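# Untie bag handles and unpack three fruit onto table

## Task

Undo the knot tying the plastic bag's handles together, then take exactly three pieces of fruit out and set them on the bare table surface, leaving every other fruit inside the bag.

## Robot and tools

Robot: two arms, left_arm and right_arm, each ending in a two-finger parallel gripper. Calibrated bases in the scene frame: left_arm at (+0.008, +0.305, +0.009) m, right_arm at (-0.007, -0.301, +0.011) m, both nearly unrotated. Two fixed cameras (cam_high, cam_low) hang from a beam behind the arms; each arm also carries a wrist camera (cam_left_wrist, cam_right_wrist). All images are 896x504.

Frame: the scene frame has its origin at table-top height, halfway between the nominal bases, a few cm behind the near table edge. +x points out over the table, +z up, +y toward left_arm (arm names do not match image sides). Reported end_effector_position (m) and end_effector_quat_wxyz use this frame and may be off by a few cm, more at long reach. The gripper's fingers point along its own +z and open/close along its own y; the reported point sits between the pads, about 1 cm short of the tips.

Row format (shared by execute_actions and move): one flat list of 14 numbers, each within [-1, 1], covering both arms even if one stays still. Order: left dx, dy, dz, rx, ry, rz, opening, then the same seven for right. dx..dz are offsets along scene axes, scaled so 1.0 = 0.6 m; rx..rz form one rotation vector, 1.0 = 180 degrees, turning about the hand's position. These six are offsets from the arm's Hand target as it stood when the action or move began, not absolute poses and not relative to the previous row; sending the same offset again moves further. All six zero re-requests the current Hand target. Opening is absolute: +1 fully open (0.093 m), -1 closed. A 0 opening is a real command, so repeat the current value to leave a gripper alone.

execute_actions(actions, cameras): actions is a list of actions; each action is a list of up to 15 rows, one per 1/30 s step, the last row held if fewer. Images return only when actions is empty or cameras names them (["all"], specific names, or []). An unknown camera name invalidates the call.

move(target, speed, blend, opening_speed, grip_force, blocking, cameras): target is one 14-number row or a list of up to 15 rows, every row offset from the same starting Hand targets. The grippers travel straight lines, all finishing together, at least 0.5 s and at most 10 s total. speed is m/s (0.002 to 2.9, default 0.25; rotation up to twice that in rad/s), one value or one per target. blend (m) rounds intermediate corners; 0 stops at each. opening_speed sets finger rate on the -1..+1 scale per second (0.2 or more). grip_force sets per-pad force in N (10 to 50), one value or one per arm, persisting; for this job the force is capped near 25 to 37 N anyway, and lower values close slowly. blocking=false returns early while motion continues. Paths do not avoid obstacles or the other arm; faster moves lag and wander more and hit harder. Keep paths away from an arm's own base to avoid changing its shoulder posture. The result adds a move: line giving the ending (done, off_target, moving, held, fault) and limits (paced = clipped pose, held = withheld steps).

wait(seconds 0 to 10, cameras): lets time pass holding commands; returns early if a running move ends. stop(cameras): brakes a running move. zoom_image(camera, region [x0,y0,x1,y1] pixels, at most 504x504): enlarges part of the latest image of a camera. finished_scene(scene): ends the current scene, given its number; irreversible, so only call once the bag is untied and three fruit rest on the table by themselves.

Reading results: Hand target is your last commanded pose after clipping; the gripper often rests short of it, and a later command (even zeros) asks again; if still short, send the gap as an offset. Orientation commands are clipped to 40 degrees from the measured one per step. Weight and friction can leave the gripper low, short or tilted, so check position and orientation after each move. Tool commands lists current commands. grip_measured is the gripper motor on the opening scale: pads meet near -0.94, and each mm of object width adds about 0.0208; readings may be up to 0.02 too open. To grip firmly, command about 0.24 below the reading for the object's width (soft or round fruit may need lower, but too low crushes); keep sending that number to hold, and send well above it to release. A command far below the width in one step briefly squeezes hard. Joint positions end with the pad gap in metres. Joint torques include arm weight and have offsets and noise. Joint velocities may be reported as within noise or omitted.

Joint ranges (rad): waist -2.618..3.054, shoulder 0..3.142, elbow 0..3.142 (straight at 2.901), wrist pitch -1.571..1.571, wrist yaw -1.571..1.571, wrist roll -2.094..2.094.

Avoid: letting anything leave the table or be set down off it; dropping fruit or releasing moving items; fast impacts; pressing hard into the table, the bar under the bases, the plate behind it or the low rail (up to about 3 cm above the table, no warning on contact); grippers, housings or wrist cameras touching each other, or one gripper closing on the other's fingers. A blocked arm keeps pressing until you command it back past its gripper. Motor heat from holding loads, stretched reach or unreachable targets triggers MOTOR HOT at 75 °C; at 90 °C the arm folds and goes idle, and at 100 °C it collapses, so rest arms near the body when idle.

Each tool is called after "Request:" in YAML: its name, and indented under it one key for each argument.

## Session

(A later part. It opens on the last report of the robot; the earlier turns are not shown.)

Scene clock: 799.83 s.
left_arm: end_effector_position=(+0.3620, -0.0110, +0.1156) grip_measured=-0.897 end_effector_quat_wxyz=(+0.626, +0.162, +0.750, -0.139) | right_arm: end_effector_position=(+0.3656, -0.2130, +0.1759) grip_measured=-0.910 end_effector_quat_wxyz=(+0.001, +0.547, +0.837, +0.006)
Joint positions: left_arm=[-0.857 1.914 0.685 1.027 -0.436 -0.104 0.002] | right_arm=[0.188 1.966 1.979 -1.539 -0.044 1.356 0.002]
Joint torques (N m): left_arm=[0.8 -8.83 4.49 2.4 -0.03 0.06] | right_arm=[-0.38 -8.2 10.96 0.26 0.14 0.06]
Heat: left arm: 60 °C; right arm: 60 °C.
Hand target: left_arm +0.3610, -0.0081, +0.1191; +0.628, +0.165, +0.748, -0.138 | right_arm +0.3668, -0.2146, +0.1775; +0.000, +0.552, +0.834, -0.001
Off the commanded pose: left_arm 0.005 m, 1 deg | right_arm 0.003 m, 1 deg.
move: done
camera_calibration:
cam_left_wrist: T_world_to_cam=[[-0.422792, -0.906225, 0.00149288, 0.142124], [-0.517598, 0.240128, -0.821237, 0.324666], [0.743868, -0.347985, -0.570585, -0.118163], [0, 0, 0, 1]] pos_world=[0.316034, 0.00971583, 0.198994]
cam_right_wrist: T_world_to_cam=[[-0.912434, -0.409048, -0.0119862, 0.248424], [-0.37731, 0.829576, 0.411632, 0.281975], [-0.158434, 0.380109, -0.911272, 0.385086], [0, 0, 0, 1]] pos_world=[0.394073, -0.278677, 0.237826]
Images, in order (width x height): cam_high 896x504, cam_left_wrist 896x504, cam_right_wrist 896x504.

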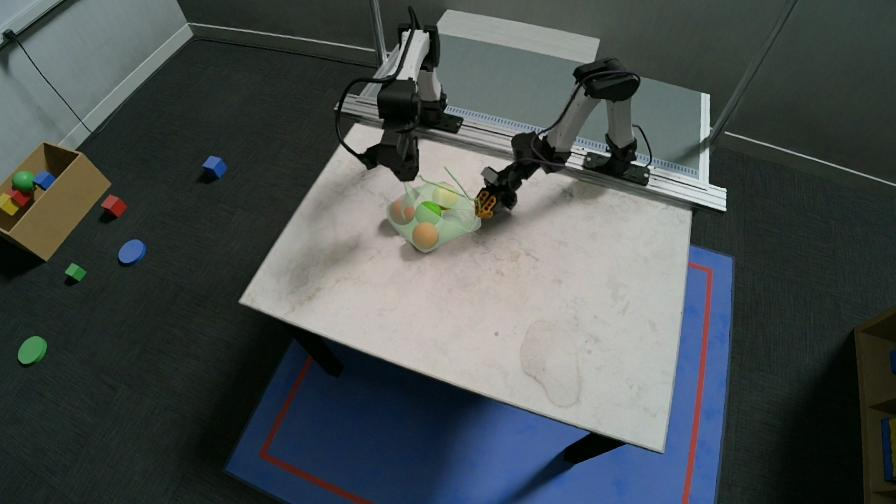

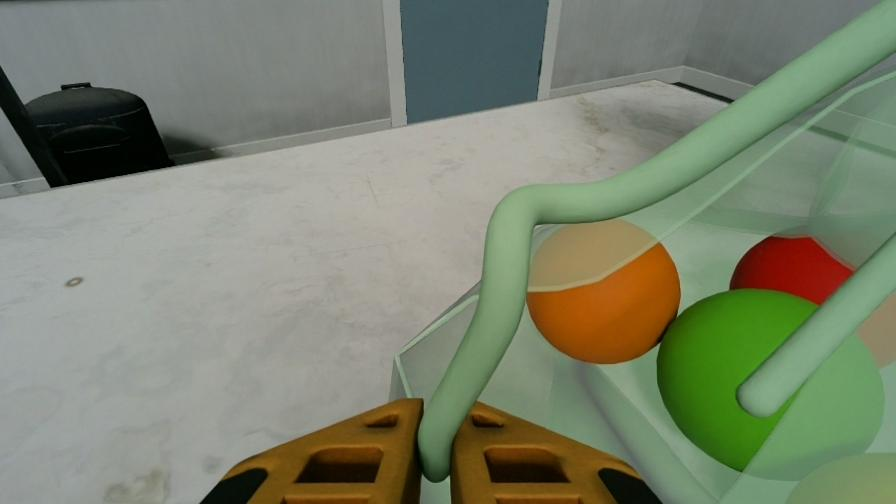

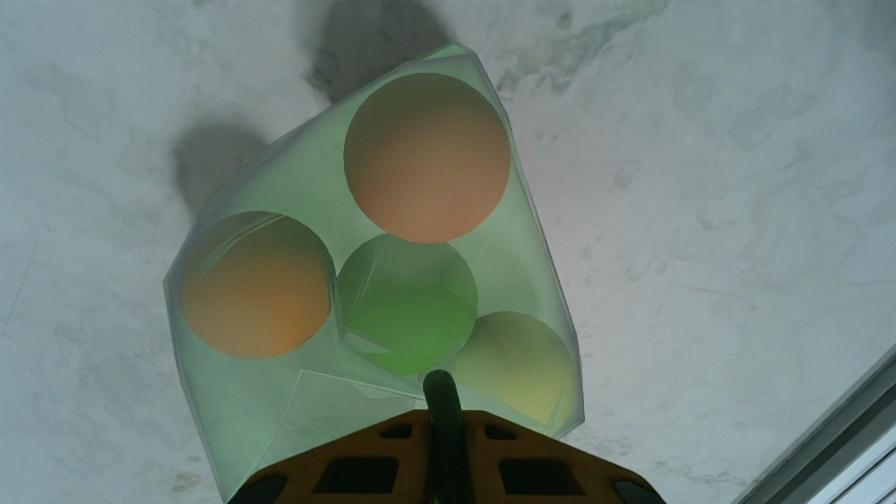

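Request:
move:
  target:
    - [0,-0.03,0.03,0,0,0,-1,0.005,-0.10,0,0,0,0,-1]
    - [0,-0.06,0.03,0,0,0,-1,0.005,-0.12,-0.2,0,0,0,-1]
  speed: 0.1
  cameras: ["cam_left_wrist","cam_right_wrist","cam_high"]

Request:
zoom_image:
  camera: "cam_high"
  region: [360, 130, 540, 280]

Scene clock: 851.27 s.
left_arm: end_effector_position=(+0.3578, -0.0433, +0.1433) grip_measured=-0.897 end_effector_quat_wxyz=(+0.633, +0.167, +0.741, -0.150) | right_arm: end_effector_position=(+0.3695, -0.2825, +0.0640) grip_measured=-0.910 end_effector_quat_wxyz=(-0.001, +0.551, +0.835, +0.001)
Joint positions: left_arm=[-0.916 1.889 0.791 0.92 -0.473 -0.103 0.002] | right_arm=[0.015 1.966 1.521 -1.099 -0.044 1.191 0.002]
Joint torques (N m): left_arm=[0.12 -6.43 7.54 2.16 -0.24 -0.06] | right_arm=[-0.84 -9.13 6.42 0.76 0.07 -0.06]
Heat: left arm: 59 °C; right arm: 63 °C.
Hand target: left_arm +0.3609, -0.0441, +0.1370; +0.628, +0.166, +0.748, -0.138 | right_arm +0.3698, -0.2865, +0.0575; +0.000, +0.552, +0.834, +0.000
Off the commanded pose: left_arm 0.007 m, 2 deg | right_arm 0.008 m, 0 deg.
move: done
camera_calibration:
cam_left_wrist: T_world_to_cam=[[-0.443708, -0.896155, 0.00544349, 0.118398], [-0.495187, 0.240107, -0.834948, 0.346923], [0.746936, -0.373169, -0.550302, -0.115545], [0, 0, 0, 1]] pos_world=[0.310631, -0.0203142, 0.225434]
cam_right_wrist: T_world_to_cam=[[-0.915804, -0.401626, -0.000498017, 0.224779], [-0.366591, 0.835408, 0.409517, 0.384946], [-0.164056, 0.37522, -0.912302, 0.310921], [0, 0, 0, 1]] pos_world=[0.39798, -0.347974, 0.126124]
Images, in order (width x height): cam_high 896x504, cam_left_wrist 896x504, cam_right_wrist 896x504.

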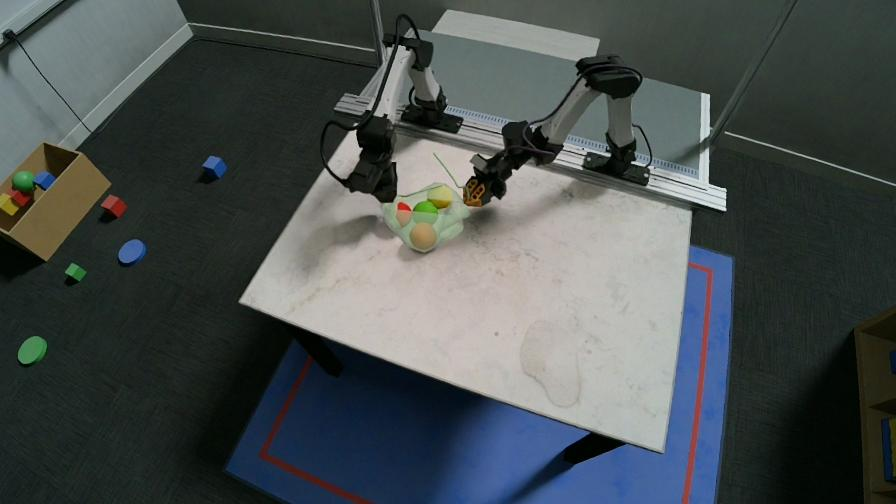

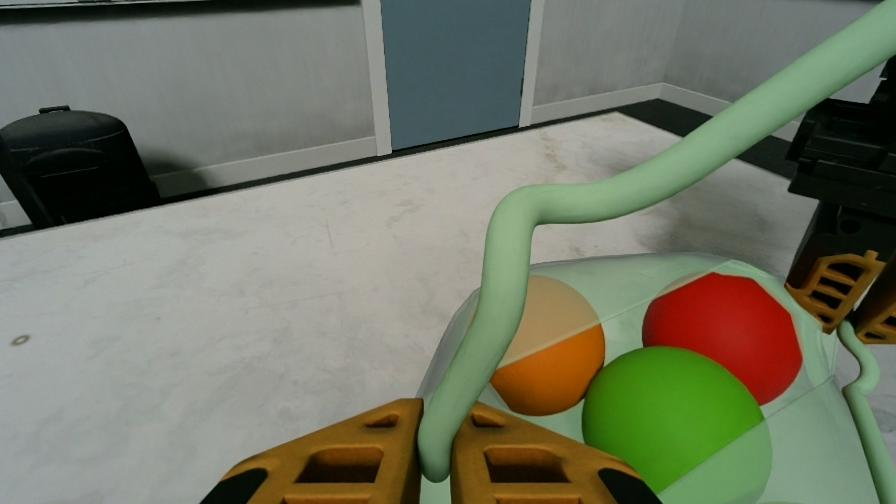

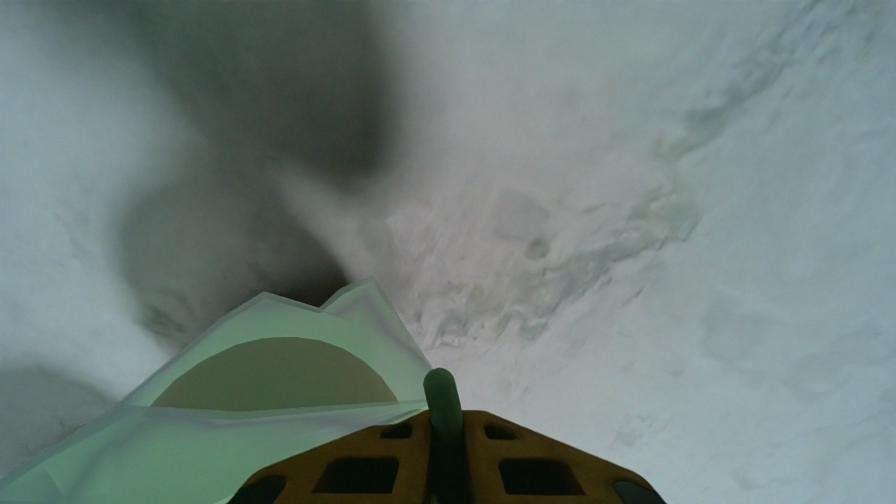

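Scaled by 2.800 from the camera's 896x504 image, which has a finer 1280x720 frame.

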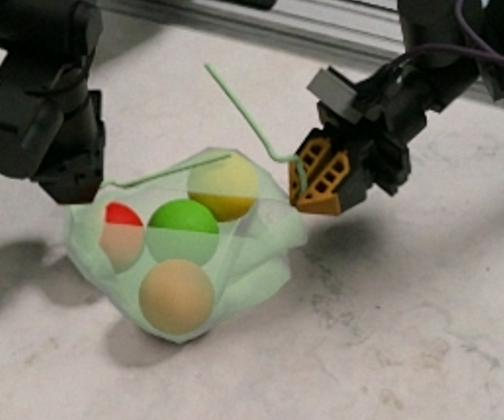

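Request:
move:
  target:
    - [0,0,0,0,0,0,-1,0,0.0,-0.035,0,0,0,-1]
    - [0,0,0,0,0,0,-1,0,0,-0.035,0,0,0,-0.2]
    - [0,0,0,0,0,0,-1,0,-0.03,0.2,0,0,0,-0.2]
  speed: 0.1
  cameras: ["cam_left_wrist","cam_right_wrist","cam_high"]

Request:
zoom_image:
  camera: "cam_high"
  region: [360, 130, 540, 280]

Scene clock: 869.90 s.
left_arm: end_effector_position=(+0.3583, -0.0422, +0.1431) grip_measured=-0.897 end_effector_quat_wxyz=(+0.634, +0.165, +0.741, -0.147) | right_arm: end_effector_position=(+0.3703, -0.3003, +0.1671) grip_measured=-0.201 end_effector_quat_wxyz=(-0.006, +0.550, +0.835, -0.004)
Joint positions: left_arm=[-0.916 1.889 0.791 0.919 -0.481 -0.103 0.002] | right_arm=[-0.045 1.974 1.941 -1.527 -0.044 1.129 0.036]
Joint torques (N m): left_arm=[0.13 -6.41 7.54 2.17 -0.19 -0.07] | right_arm=[-1.03 -10.69 10.8 0.18 0.07 -0.09]
Heat: left arm: 56 °C; right arm: 61 °C.
Hand target: left_arm +0.3609, -0.0441, +0.1371; +0.628, +0.166, +0.748, -0.138 | right_arm +0.3697, -0.3045, +0.1777; +0.000, +0.552, +0.834, +0.000
Off the commanded pose: left_arm 0.007 m, 1 deg | right_arm 0.011 m, 1 deg.
move: off_target (right_arm); target 2's new opening was sent with right_arm's hand 0.015 m and 1 deg from that target
camera_calibration:
cam_left_wrist: T_world_to_cam=[[-0.437299, -0.899308, 0.00378004, 0.117413], [-0.496547, 0.237943, -0.83476, 0.347149], [0.749807, -0.366916, -0.550601, -0.116431], [0, 0, 0, 1]] pos_world=[0.311021, -0.0197315, 0.225235]
cam_right_wrist: T_world_to_cam=[[-0.915216, -0.402747, 0.0132022, 0.215584], [-0.361636, 0.835365, 0.413987, 0.355352], [-0.177761, 0.374113, -0.910187, 0.416058], [0, 0, 0, 1]] pos_world=[0.399773, -0.365675, 0.228733]
Images, in order (width x height): cam_high 896x504, cam_left_wrist 896x504, cam_right_wrist 896x504.

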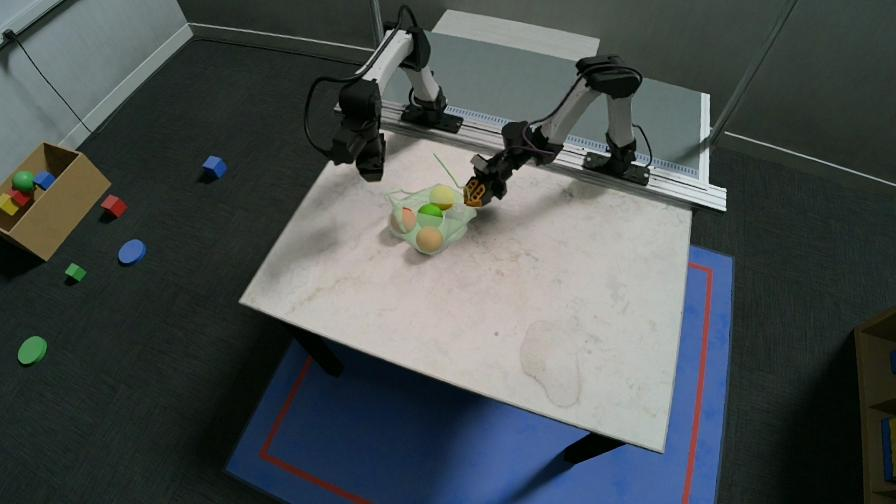

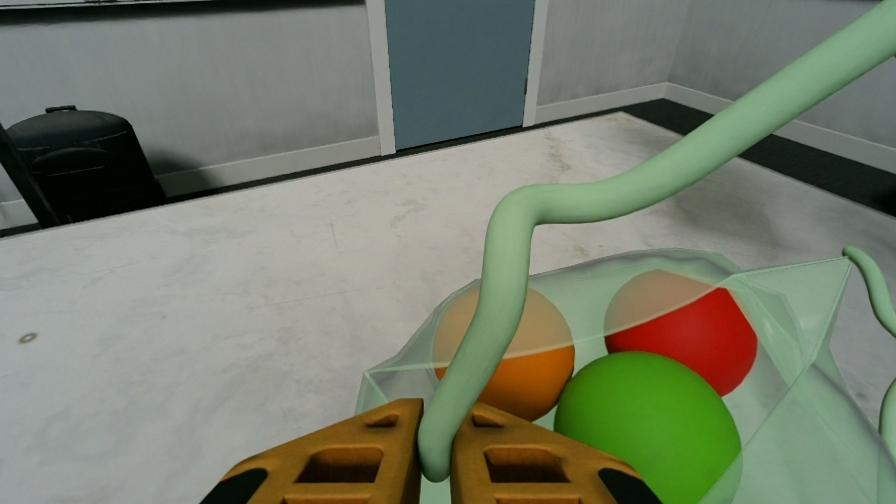

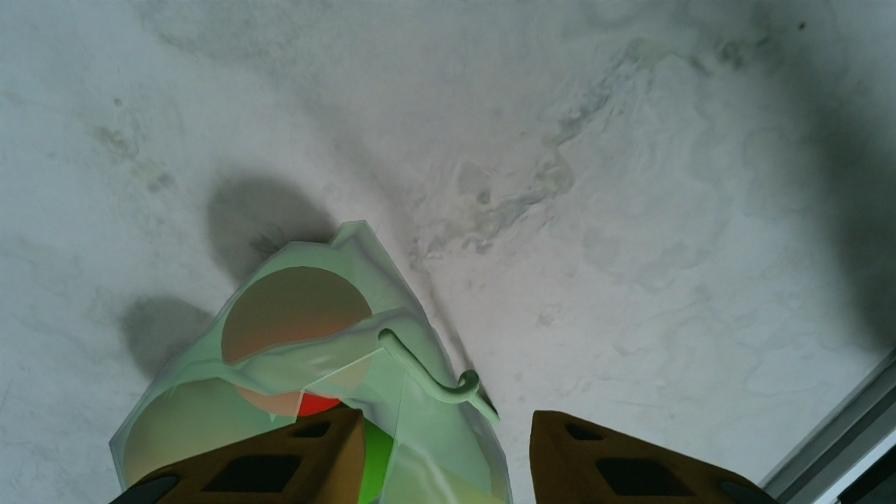

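Scaled by 2.800 from the camera's 896x504 image, which has a finer 1280x720 frame.

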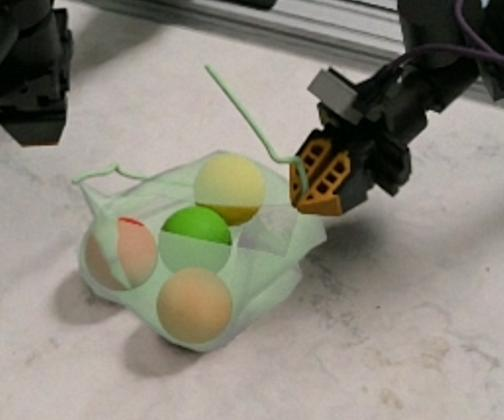

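Request:
move:
  target: [0,0,0,0,0,0,-1,-0.0062,0.239,0.02,0,0,0.231,1]
  speed: 0.15
  cameras: ["cam_left_wrist","cam_right_wrist","cam_high"]

Scene clock: 888.67 s.
left_arm: end_effector_position=(+0.3583, -0.0422, +0.1431) grip_measured=-0.897 end_effector_quat_wxyz=(+0.634, +0.165, +0.741, -0.147) | right_arm: end_effector_position=(+0.3645, -0.1598, +0.1880) grip_measured=+1.000 end_effector_quat_wxyz=(+0.019, +0.224, +0.974, +0.019)
Joint positions: left_arm=[-0.916 1.889 0.791 0.919 -0.481 -0.103 0.002] | right_arm=[0.322 1.994 2.074 -1.56 -0.044 0.785 0.093]
Joint torques (N m): left_arm=[0.1 -6.42 7.57 2.16 -0.19 -0.06] | right_arm=[-0.2 -8.39 11.12 0.47 0.17 -0.06]
Heat: left arm: 56 °C; right arm: 61 °C.
Hand target: left_arm +0.3609, -0.0441, +0.1371; +0.628, +0.166, +0.748, -0.138 | right_arm +0.3661, -0.1610, +0.1896; +0.000, +0.220, +0.976, +0.000
Off the commanded pose: left_arm 0.007 m, 1 deg | right_arm 0.003 m, 3 deg.
joint sent to its limit (right arm) — joint 4 (wrist pitch), lower limit. The joint targets are off in orientation, not in position.
move: off_target (right_arm)
camera_calibration:
cam_left_wrist: T_world_to_cam=[[-0.437299, -0.899308, 0.00378004, 0.117413], [-0.496547, 0.237943, -0.83476, 0.347149], [0.749807, -0.366916, -0.550601, -0.116431], [0, 0, 0, 1]] pos_world=[0.311021, -0.0197315, 0.225235]
cam_right_wrist: T_world_to_cam=[[-0.427397, -0.90291, -0.0456726, 0.0199152], [-0.843159, 0.379866, 0.380507, 0.33627], [-0.326214, 0.201137, -0.92365, 0.410563], [0, 0, 0, 1]] pos_world=[0.425972, -0.192335, 0.252173]
Images, in order (width x height): cam_high 896x504, cam_left_wrist 896x504, cam_right_wrist 896x504.

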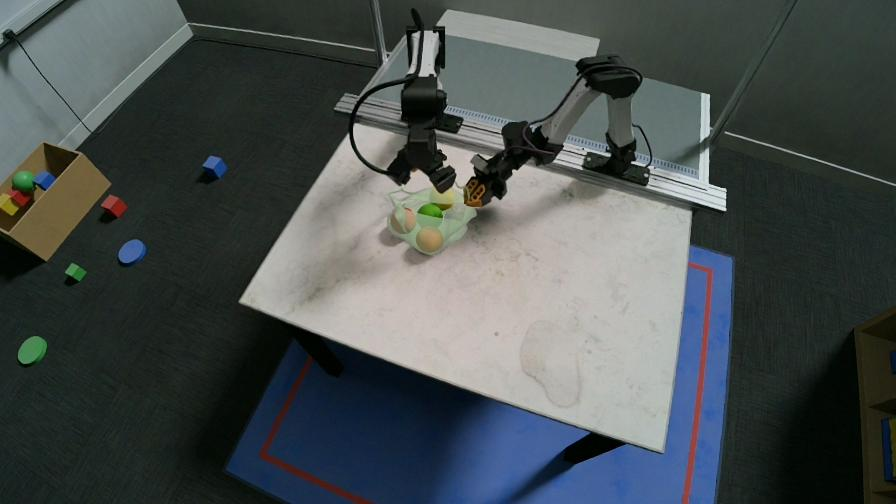

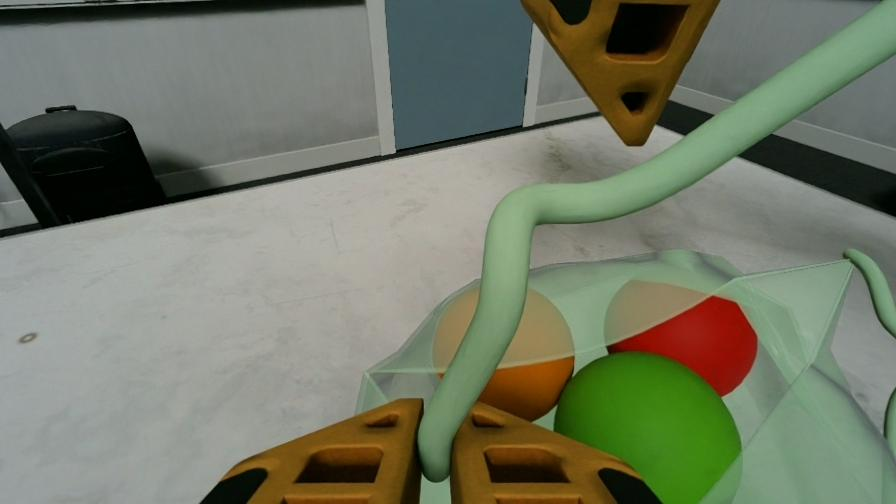

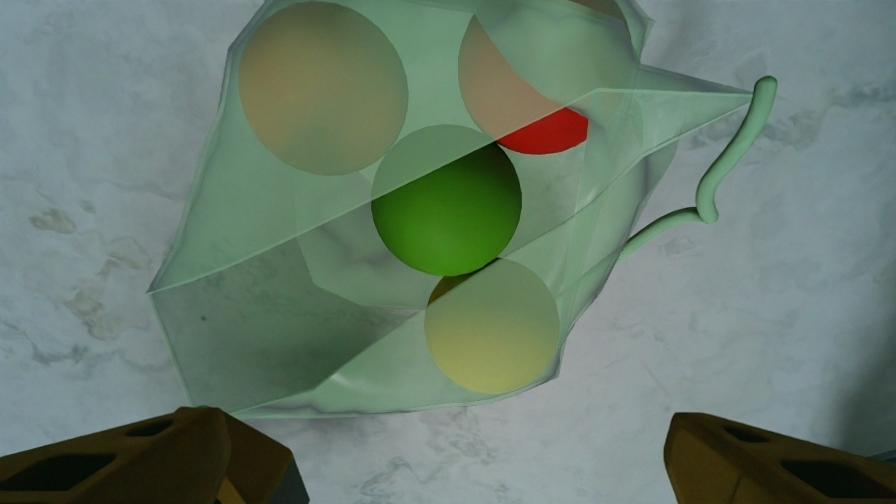

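Request:
move:
  target: [0,0,0,0,0,0,-1,0.0162,0.005,-0.16,0,0,0.0667,1]
  speed: 0.12
  cameras: ["cam_left_wrist","cam_right_wrist"]

Scene clock: 927.33 s.
left_arm: end_effector_position=(+0.3583, -0.0421, +0.1430) grip_measured=-0.897 end_effector_quat_wxyz=(+0.634, +0.165, +0.741, -0.147) | right_arm: end_effector_position=(+0.3759, -0.1567, +0.1016) grip_measured=+1.000 end_effector_quat_wxyz=(+0.003, +0.122, +0.993, +0.008)
Joint positions: left_arm=[-0.916 1.889 0.791 0.918 -0.481 -0.103 0.002] | right_arm=[0.327 2.044 1.804 -1.279 -0.044 0.58 0.093]
Joint torques (N m): left_arm=[0.08 -6.39 7.49 2.19 -0.17 -0.05] | right_arm=[0.01 -9.35 7.05 0.74 0.19 -0.1]
Heat: left arm: 55 °C; right arm: 63 °C.
Hand target: left_arm +0.3609, -0.0441, +0.1371; +0.628, +0.166, +0.748, -0.138 | right_arm +0.3757, -0.1581, +0.0936; +0.000, +0.117, +0.993, +0.000
Off the commanded pose: left_arm 0.007 m, 1 deg | right_arm 0.008 m, 1 deg.
move: done
camera_calibration:
cam_left_wrist: T_world_to_cam=[[-0.437288, -0.899314, 0.00355271, 0.11746], [-0.496726, 0.238235, -0.83457, 0.347168], [0.749694, -0.366713, -0.55089, -0.116327], [0, 0, 0, 1]] pos_world=[0.311021, -0.0197321, 0.225236]
cam_right_wrist: T_world_to_cam=[[-0.232731, -0.972384, -0.0174621, -0.0632537], [-0.891324, 0.206078, 0.403824, 0.366078], [-0.389074, 0.109547, -0.91467, 0.342143], [0, 0, 0, 1]] pos_world=[0.444692, -0.174428, 0.164013]
Images, in order (width x height): cam_left_wrist 896x504, cam_right_wrist 896x504.

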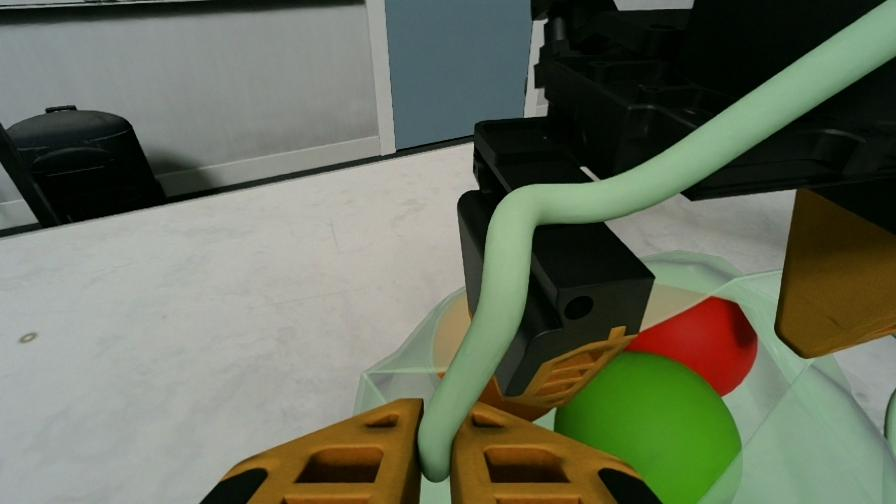

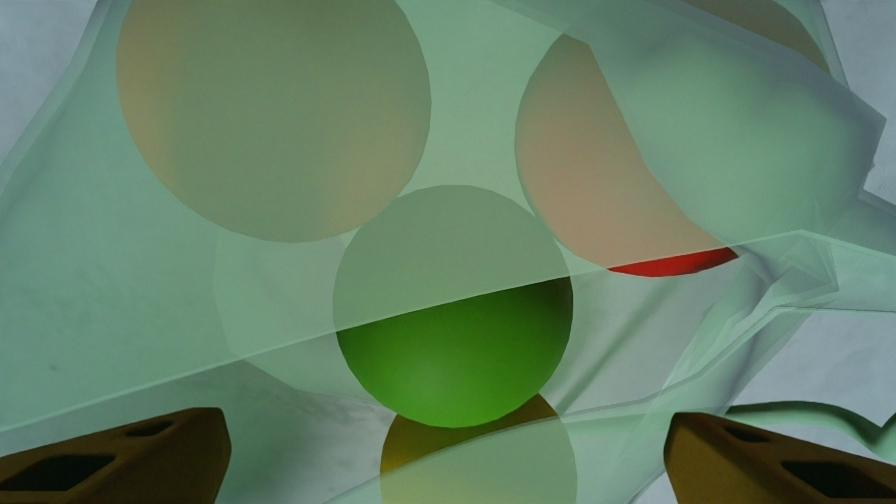

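Request:
move:
  target:
    - [0,0,0,0,0,0,-1,-0.0258,-0.0017,-0.0567,0,0,0,1]
    - [0,0,0,0,0,0,-1,-0.0258,-0.0017,-0.0893,0,0,0,1]
  speed: 0.06
  blend: 0.01
  cameras: ["cam_left_wrist","cam_right_wrist"]

Scene clock: 955.40 s.
left_arm: end_effector_position=(+0.3583, -0.0421, +0.1430) grip_measured=-0.897 end_effector_quat_wxyz=(+0.634, +0.165, +0.741, -0.147) | right_arm: end_effector_position=(+0.3613, -0.1577, +0.0408) grip_measured=+1.000 end_effector_quat_wxyz=(-0.005, +0.115, +0.993, +0.005)
Joint positions: left_arm=[-0.916 1.889 0.791 0.918 -0.481 -0.103 0.002] | right_arm=[0.341 2.044 1.56 -1.052 -0.044 0.581 0.093]
Joint torques (N m): left_arm=[0.12 -6.45 7.58 2.16 -0.18 -0.06] | right_arm=[0.05 -11.33 6.45 0.74 0.17 0.07]
Heat: left arm: 55 °C; right arm: 62 °C.
Hand target: left_arm +0.3609, -0.0441, +0.1371; +0.628, +0.166, +0.748, -0.138 | right_arm +0.3603, -0.1592, +0.0400; +0.000, +0.117, +0.993, +0.000
Off the commanded pose: left_arm 0.007 m, 1 deg | right_arm 0.002 m, 1 deg.
move: done; blend cut to 0.0098 m at target 1
camera_calibration:
cam_left_wrist: T_world_to_cam=[[-0.437288, -0.899314, 0.00355271, 0.11746], [-0.496726, 0.238235, -0.83457, 0.347168], [0.749694, -0.366713, -0.55089, -0.116327], [0, 0, 0, 1]] pos_world=[0.311021, -0.0197321, 0.225236]
cam_right_wrist: T_world_to_cam=[[-0.219321, -0.975614, -0.00868072, -0.0743823], [-0.887365, 0.195768, 0.417443, 0.374299], [-0.405564, 0.0992569, -0.908662, 0.285177], [0, 0, 0, 1]] pos_world=[0.431483, -0.17415, 0.102235]
Images, in order (width x height): cam_left_wrist 896x504, cam_right_wrist 896x504.

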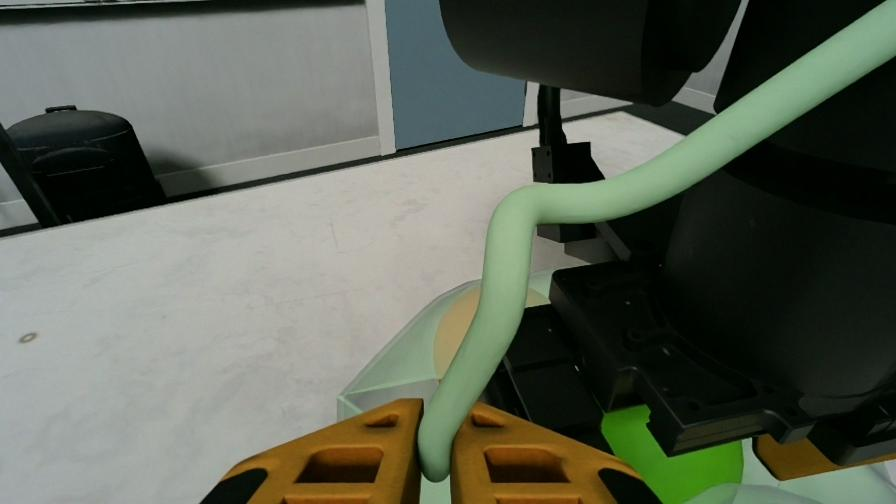

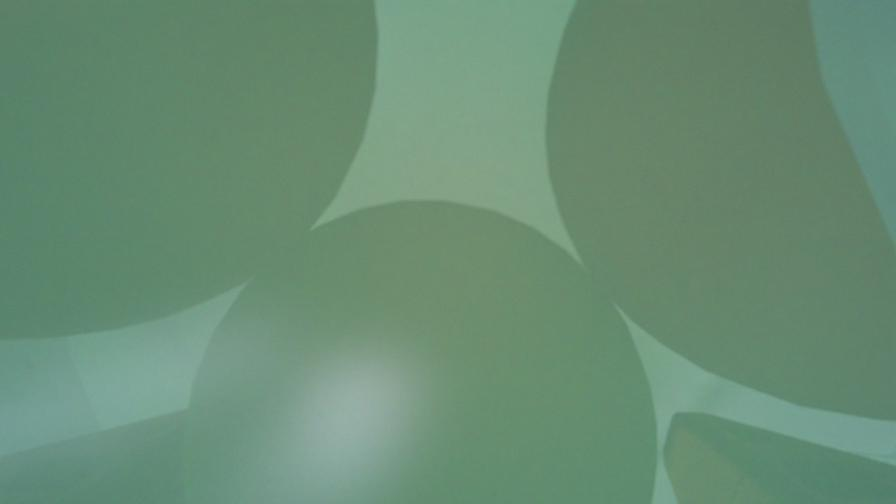

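Request:
move:
  target: [0,0,0,0,0,0,-1,0.0208,0.0033,0.003,0,0,0,1]
  speed: 0.06
  cameras: ["cam_high","cam_right_wrist","cam_low"]

Request:
zoom_image:
  camera: "cam_high"
  region: [360, 130, 540, 280]

Request:
zoom_image:
  camera: "cam_low"
  region: [230, 200, 410, 360]

Scene clock: 985.37 s.
left_arm: end_effector_position=(+0.3583, -0.0421, +0.1430) grip_measured=-0.897 end_effector_quat_wxyz=(+0.634, +0.165, +0.741, -0.147) | right_arm: end_effector_position=(+0.3687, -0.1549, +0.0419) grip_measured=+1.000 end_effector_quat_wxyz=(+0.001, +0.115, +0.993, +0.008)
Joint positions: left_arm=[-0.916 1.889 0.791 0.918 -0.481 -0.103 0.002] | right_arm=[0.341 2.06 1.59 -1.052 -0.044 0.581 0.093]
Joint torques (N m): left_arm=[0.14 -6.41 7.56 2.18 -0.17 -0.06] | right_arm=[-0.47 -8.83 11.11 0.37 0.17 0.02]
Heat: left arm: 55 °C; right arm: 58 °C.
Hand target: left_arm +0.3609, -0.0441, +0.1371; +0.628, +0.166, +0.748, -0.138 | right_arm +0.3728, -0.1572, +0.0418; +0.000, +0.117, +0.993, +0.000
Off the commanded pose: left_arm 0.007 m, 1 deg | right_arm 0.005 m, 1 deg.
move: done
camera_calibration:
cam_right_wrist: T_world_to_cam=[[-0.218831, -0.975634, -0.0158668, -0.0699473], [-0.892615, 0.193588, 0.407139, 0.381882], [-0.394147, 0.103257, -0.913228, 0.285478], [0, 0, 0, 1]] pos_world=[0.438088, -0.171649, 0.104118]
Images, in order (width x height): cam_high 896x504, cam_low 896x504, cam_right_wrist 896x504.

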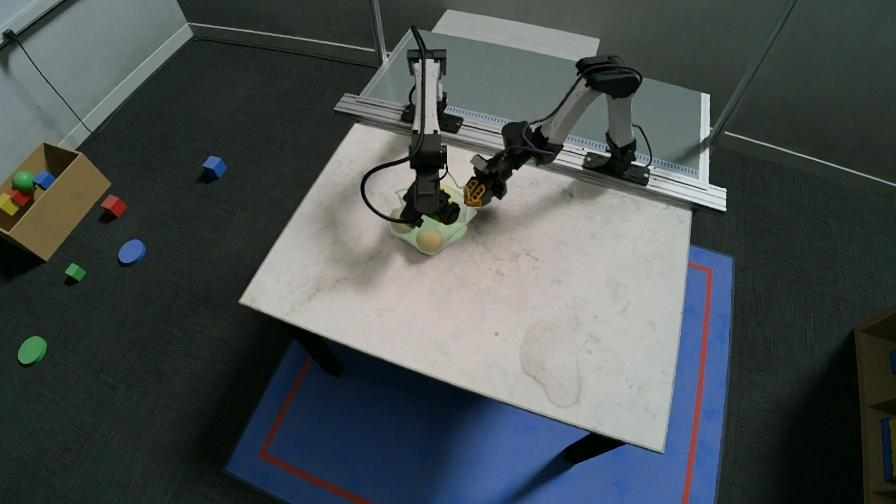

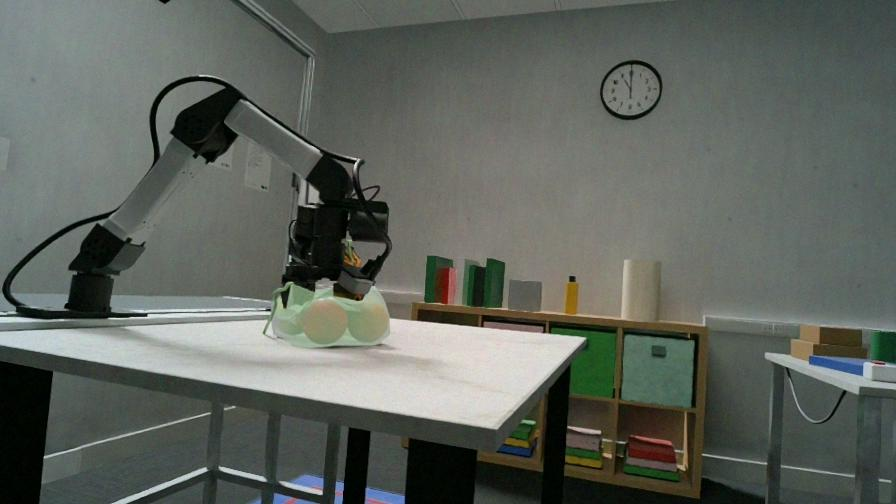

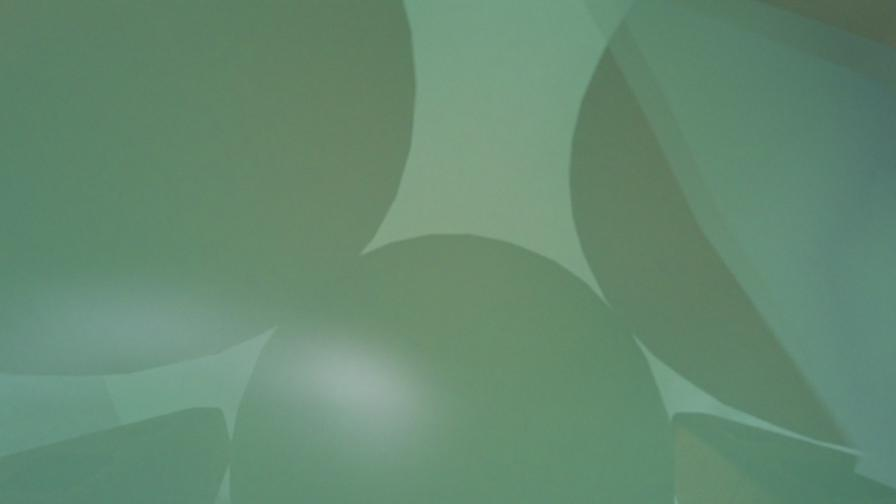

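Scaled by 2.800 from the camera's 896x504 image, which has a finer 1280x720 frame.

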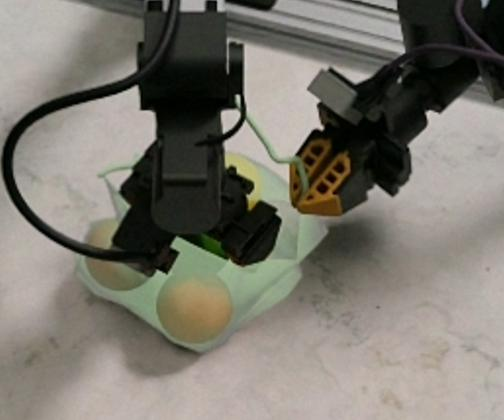

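Scaled by 2.800 from the camera's 896x504 image, which has a finer 1280x720 frame.

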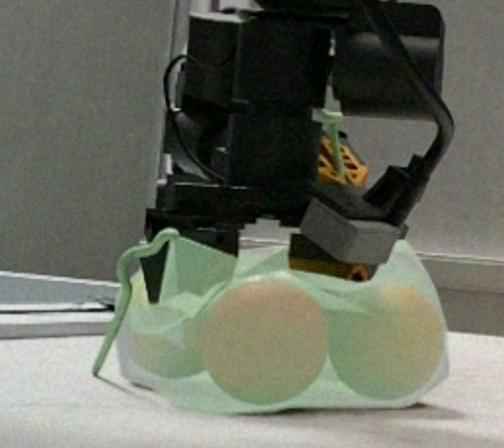

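Request:
move:
  target: [0,0,0,0,0,0,-1,0,0,0,0,0,0,0.3]
  opening_speed: 0.4
  cameras: ["cam_right_wrist"]

Scene clock: 995.20 s.
left_arm: end_effector_position=(+0.3583, -0.0421, +0.1430) grip_measured=-0.897 end_effector_quat_wxyz=(+0.634, +0.165, +0.741, -0.147) | right_arm: end_effector_position=(+0.3686, -0.1550, +0.0419) grip_measured=+0.305 end_effector_quat_wxyz=(+0.001, +0.115, +0.993, +0.007)
Joint positions: left_arm=[-0.916 1.889 0.791 0.918 -0.481 -0.103 0.002] | right_arm=[0.341 2.06 1.59 -1.053 -0.044 0.581 0.06]
Joint torques (N m): left_arm=[0.14 -6.37 7.57 2.16 -0.18 -0.06] | right_arm=[-0.4 -8.77 10.92 0.39 0.19 0.01]
Heat: left arm: 55 °C; right arm: 61 °C.
Hand target: left_arm +0.3609, -0.0441, +0.1371; +0.628, +0.166, +0.748, -0.139 | right_arm +0.3728, -0.1572, +0.0418; +0.000, +0.117, +0.993, +0.000
Off the commanded pose: left_arm 0.007 m, 1 deg | right_arm 0.005 m, 1 deg.
move: done
camera_calibration:
cam_right_wrist: T_world_to_cam=[[-0.218767, -0.97566, -0.0151155, -0.0701792], [-0.892364, 0.193775, 0.4076, 0.381727], [-0.39475, 0.102658, -0.913035, 0.2855], [0, 0, 0, 1]] pos_world=[0.437988, -0.171749, 0.104019]
Images, in order (width x height): cam_right_wrist 896x504.

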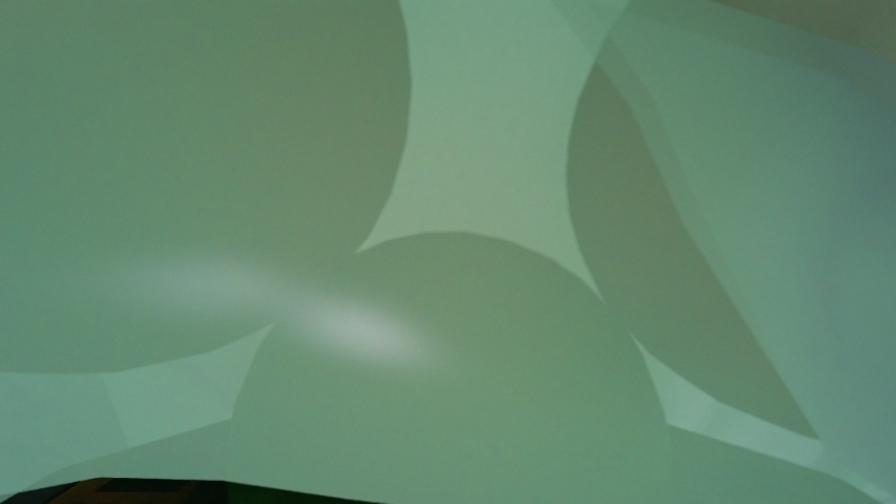

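Request:
move:
  target: [0,0,0,0,0,0,-1,0,0,0,0,0,0,0.05]
  opening_speed: 0.4
  cameras: ["cam_right_wrist"]

Scene clock: 1004.13 s.
left_arm: end_effector_position=(+0.3583, -0.0421, +0.1430) grip_measured=-0.897 end_effector_quat_wxyz=(+0.634, +0.165, +0.741, -0.147) | right_arm: end_effector_position=(+0.3686, -0.1550, +0.0419) grip_measured=+0.305 end_effector_quat_wxyz=(+0.001, +0.115, +0.993, +0.007)
Joint positions: left_arm=[-0.916 1.889 0.791 0.918 -0.481 -0.103 0.002] | right_arm=[0.341 2.06 1.59 -1.053 -0.044 0.581 0.06]
Joint torques (N m): left_arm=[0.13 -6.45 7.56 2.16 -0.18 -0.06] | right_arm=[-0.54 -8.8 11.07 0.39 0.17 0.02]
Heat: left arm: 55 °C; right arm: 62 °C.
Hand target: left_arm +0.3609, -0.0441, +0.1371; +0.628, +0.166, +0.748, -0.139 | right_arm +0.3728, -0.1572, +0.0418; +0.000, +0.117, +0.993, +0.000
Off the commanded pose: left_arm 0.007 m, 1 deg | right_arm 0.005 m, 1 deg.
move: done
camera_calibration:
cam_right_wrist: T_world_to_cam=[[-0.218767, -0.97566, -0.0151155, -0.0701792], [-0.892364, 0.193775, 0.4076, 0.381727], [-0.39475, 0.102658, -0.913035, 0.2855], [0, 0, 0, 1]] pos_world=[0.437988, -0.171749, 0.104019]
Images, in order (width x height): cam_right_wrist 896x504.

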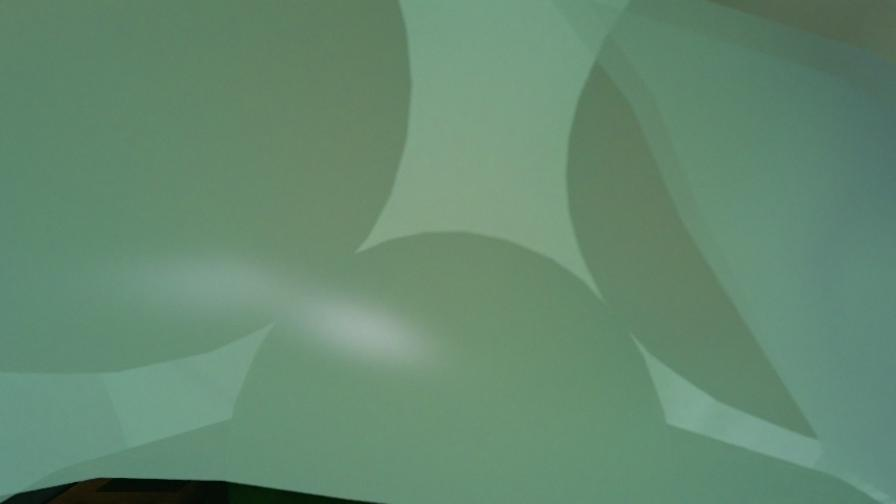

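Request:
move:
  target: [0,0,0,0,0,0,-1,-0.04,0,0.1,0,0,0,0.05]
  speed: 0.06
  cameras: ["cam_right_wrist","cam_left_wrist","cam_low","cam_high"]

Request:
zoom_image:
  camera: "cam_low"
  region: [230, 200, 410, 360]

Scene clock: 1020.20 s.
left_arm: end_effector_position=(+0.3583, -0.0421, +0.1428) grip_measured=-0.897 end_effector_quat_wxyz=(+0.633, +0.166, +0.742, -0.146) | right_arm: end_effector_position=(+0.3454, -0.1581, +0.0797) grip_measured=+0.305 end_effector_quat_wxyz=(-0.022, +0.115, +0.993, -0.004)
Joint positions: left_arm=[-0.916 1.889 0.791 0.917 -0.481 -0.103 0.002] | right_arm=[0.352 1.988 1.635 -1.22 -0.044 0.59 0.06]
Joint torques (N m): left_arm=[0.12 -6.45 7.53 2.18 -0.18 -0.07] | right_arm=[0.14 -13.85 11.22 0.16 0.14 0.11]
Heat: left arm: 55 °C; right arm: 64 °C.
Hand target: left_arm +0.3609, -0.0441, +0.1370; +0.628, +0.166, +0.748, -0.138 | right_arm +0.3488, -0.1572, +0.1018; +0.000, +0.117, +0.993, +0.000
Off the commanded pose: left_arm 0.007 m, 1 deg | right_arm 0.022 m, 3 deg.
move: off_target (right_arm)
camera_calibration:
cam_left_wrist: T_world_to_cam=[[-0.436989, -0.899462, 0.00299345, 0.117489], [-0.497357, 0.238857, -0.834017, 0.347088], [0.749451, -0.365945, -0.551731, -0.116157], [0, 0, 0, 1]] pos_world=[0.311022, -0.0197342, 0.225039]
cam_right_wrist: T_world_to_cam=[[-0.219652, -0.9755, 0.012348, -0.0794698], [-0.871827, 0.201956, 0.44624, 0.337252], [-0.437801, 0.0872521, -0.894828, 0.322295], [0, 0, 0, 1]] pos_world=[0.417671, -0.173754, 0.138884]

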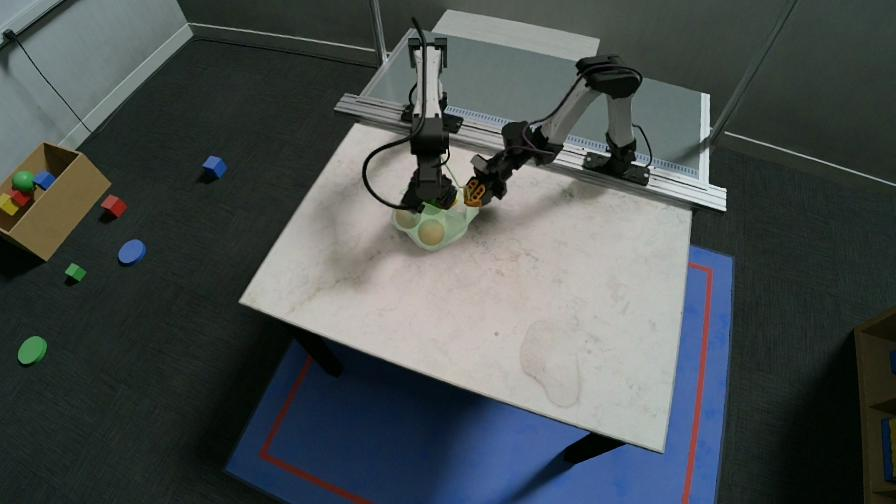

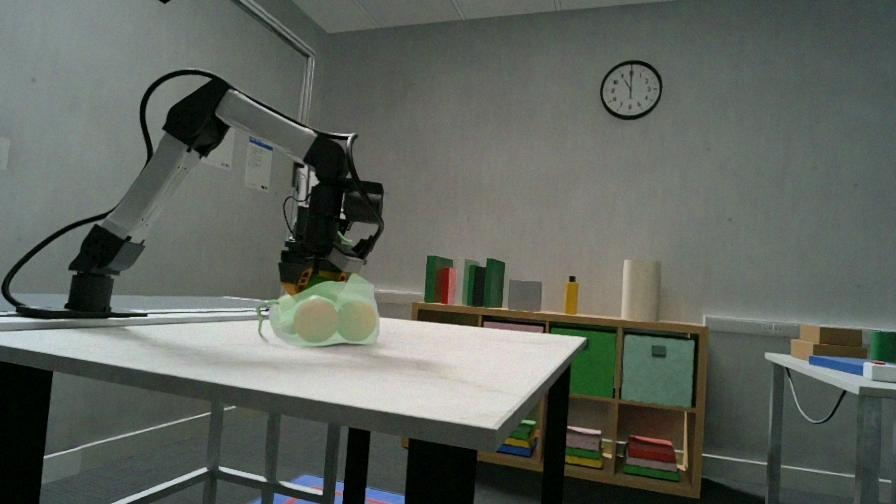

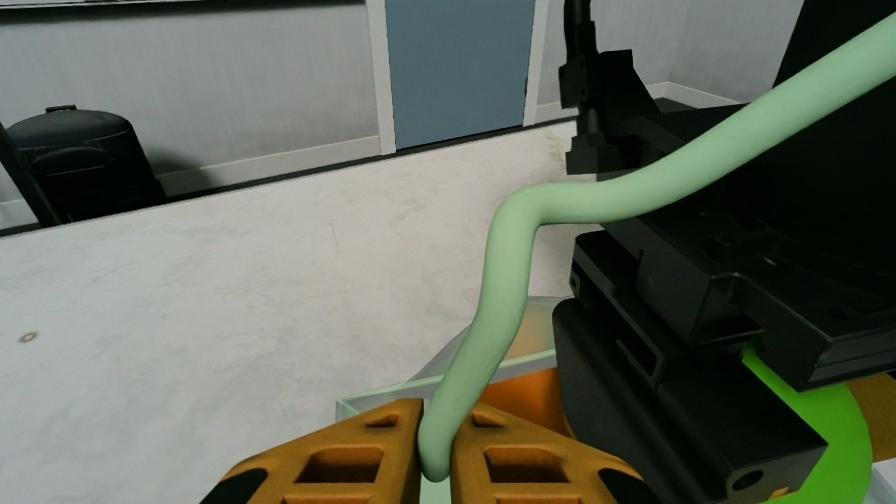

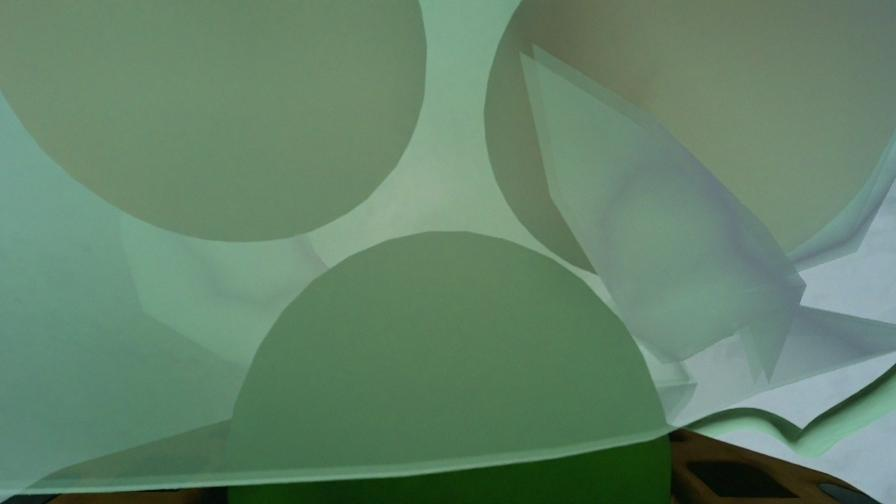

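Scaled by 2.800 from the camera's 896x504 image, which has a finer 1280x720 frame.

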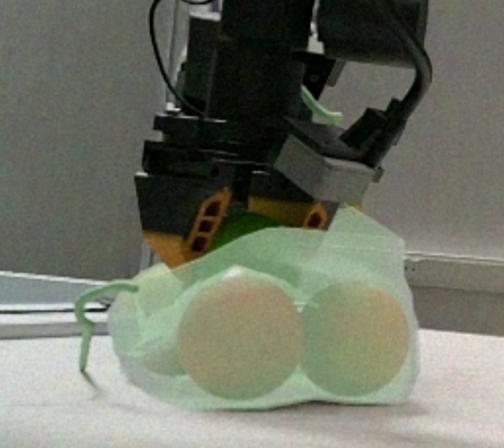

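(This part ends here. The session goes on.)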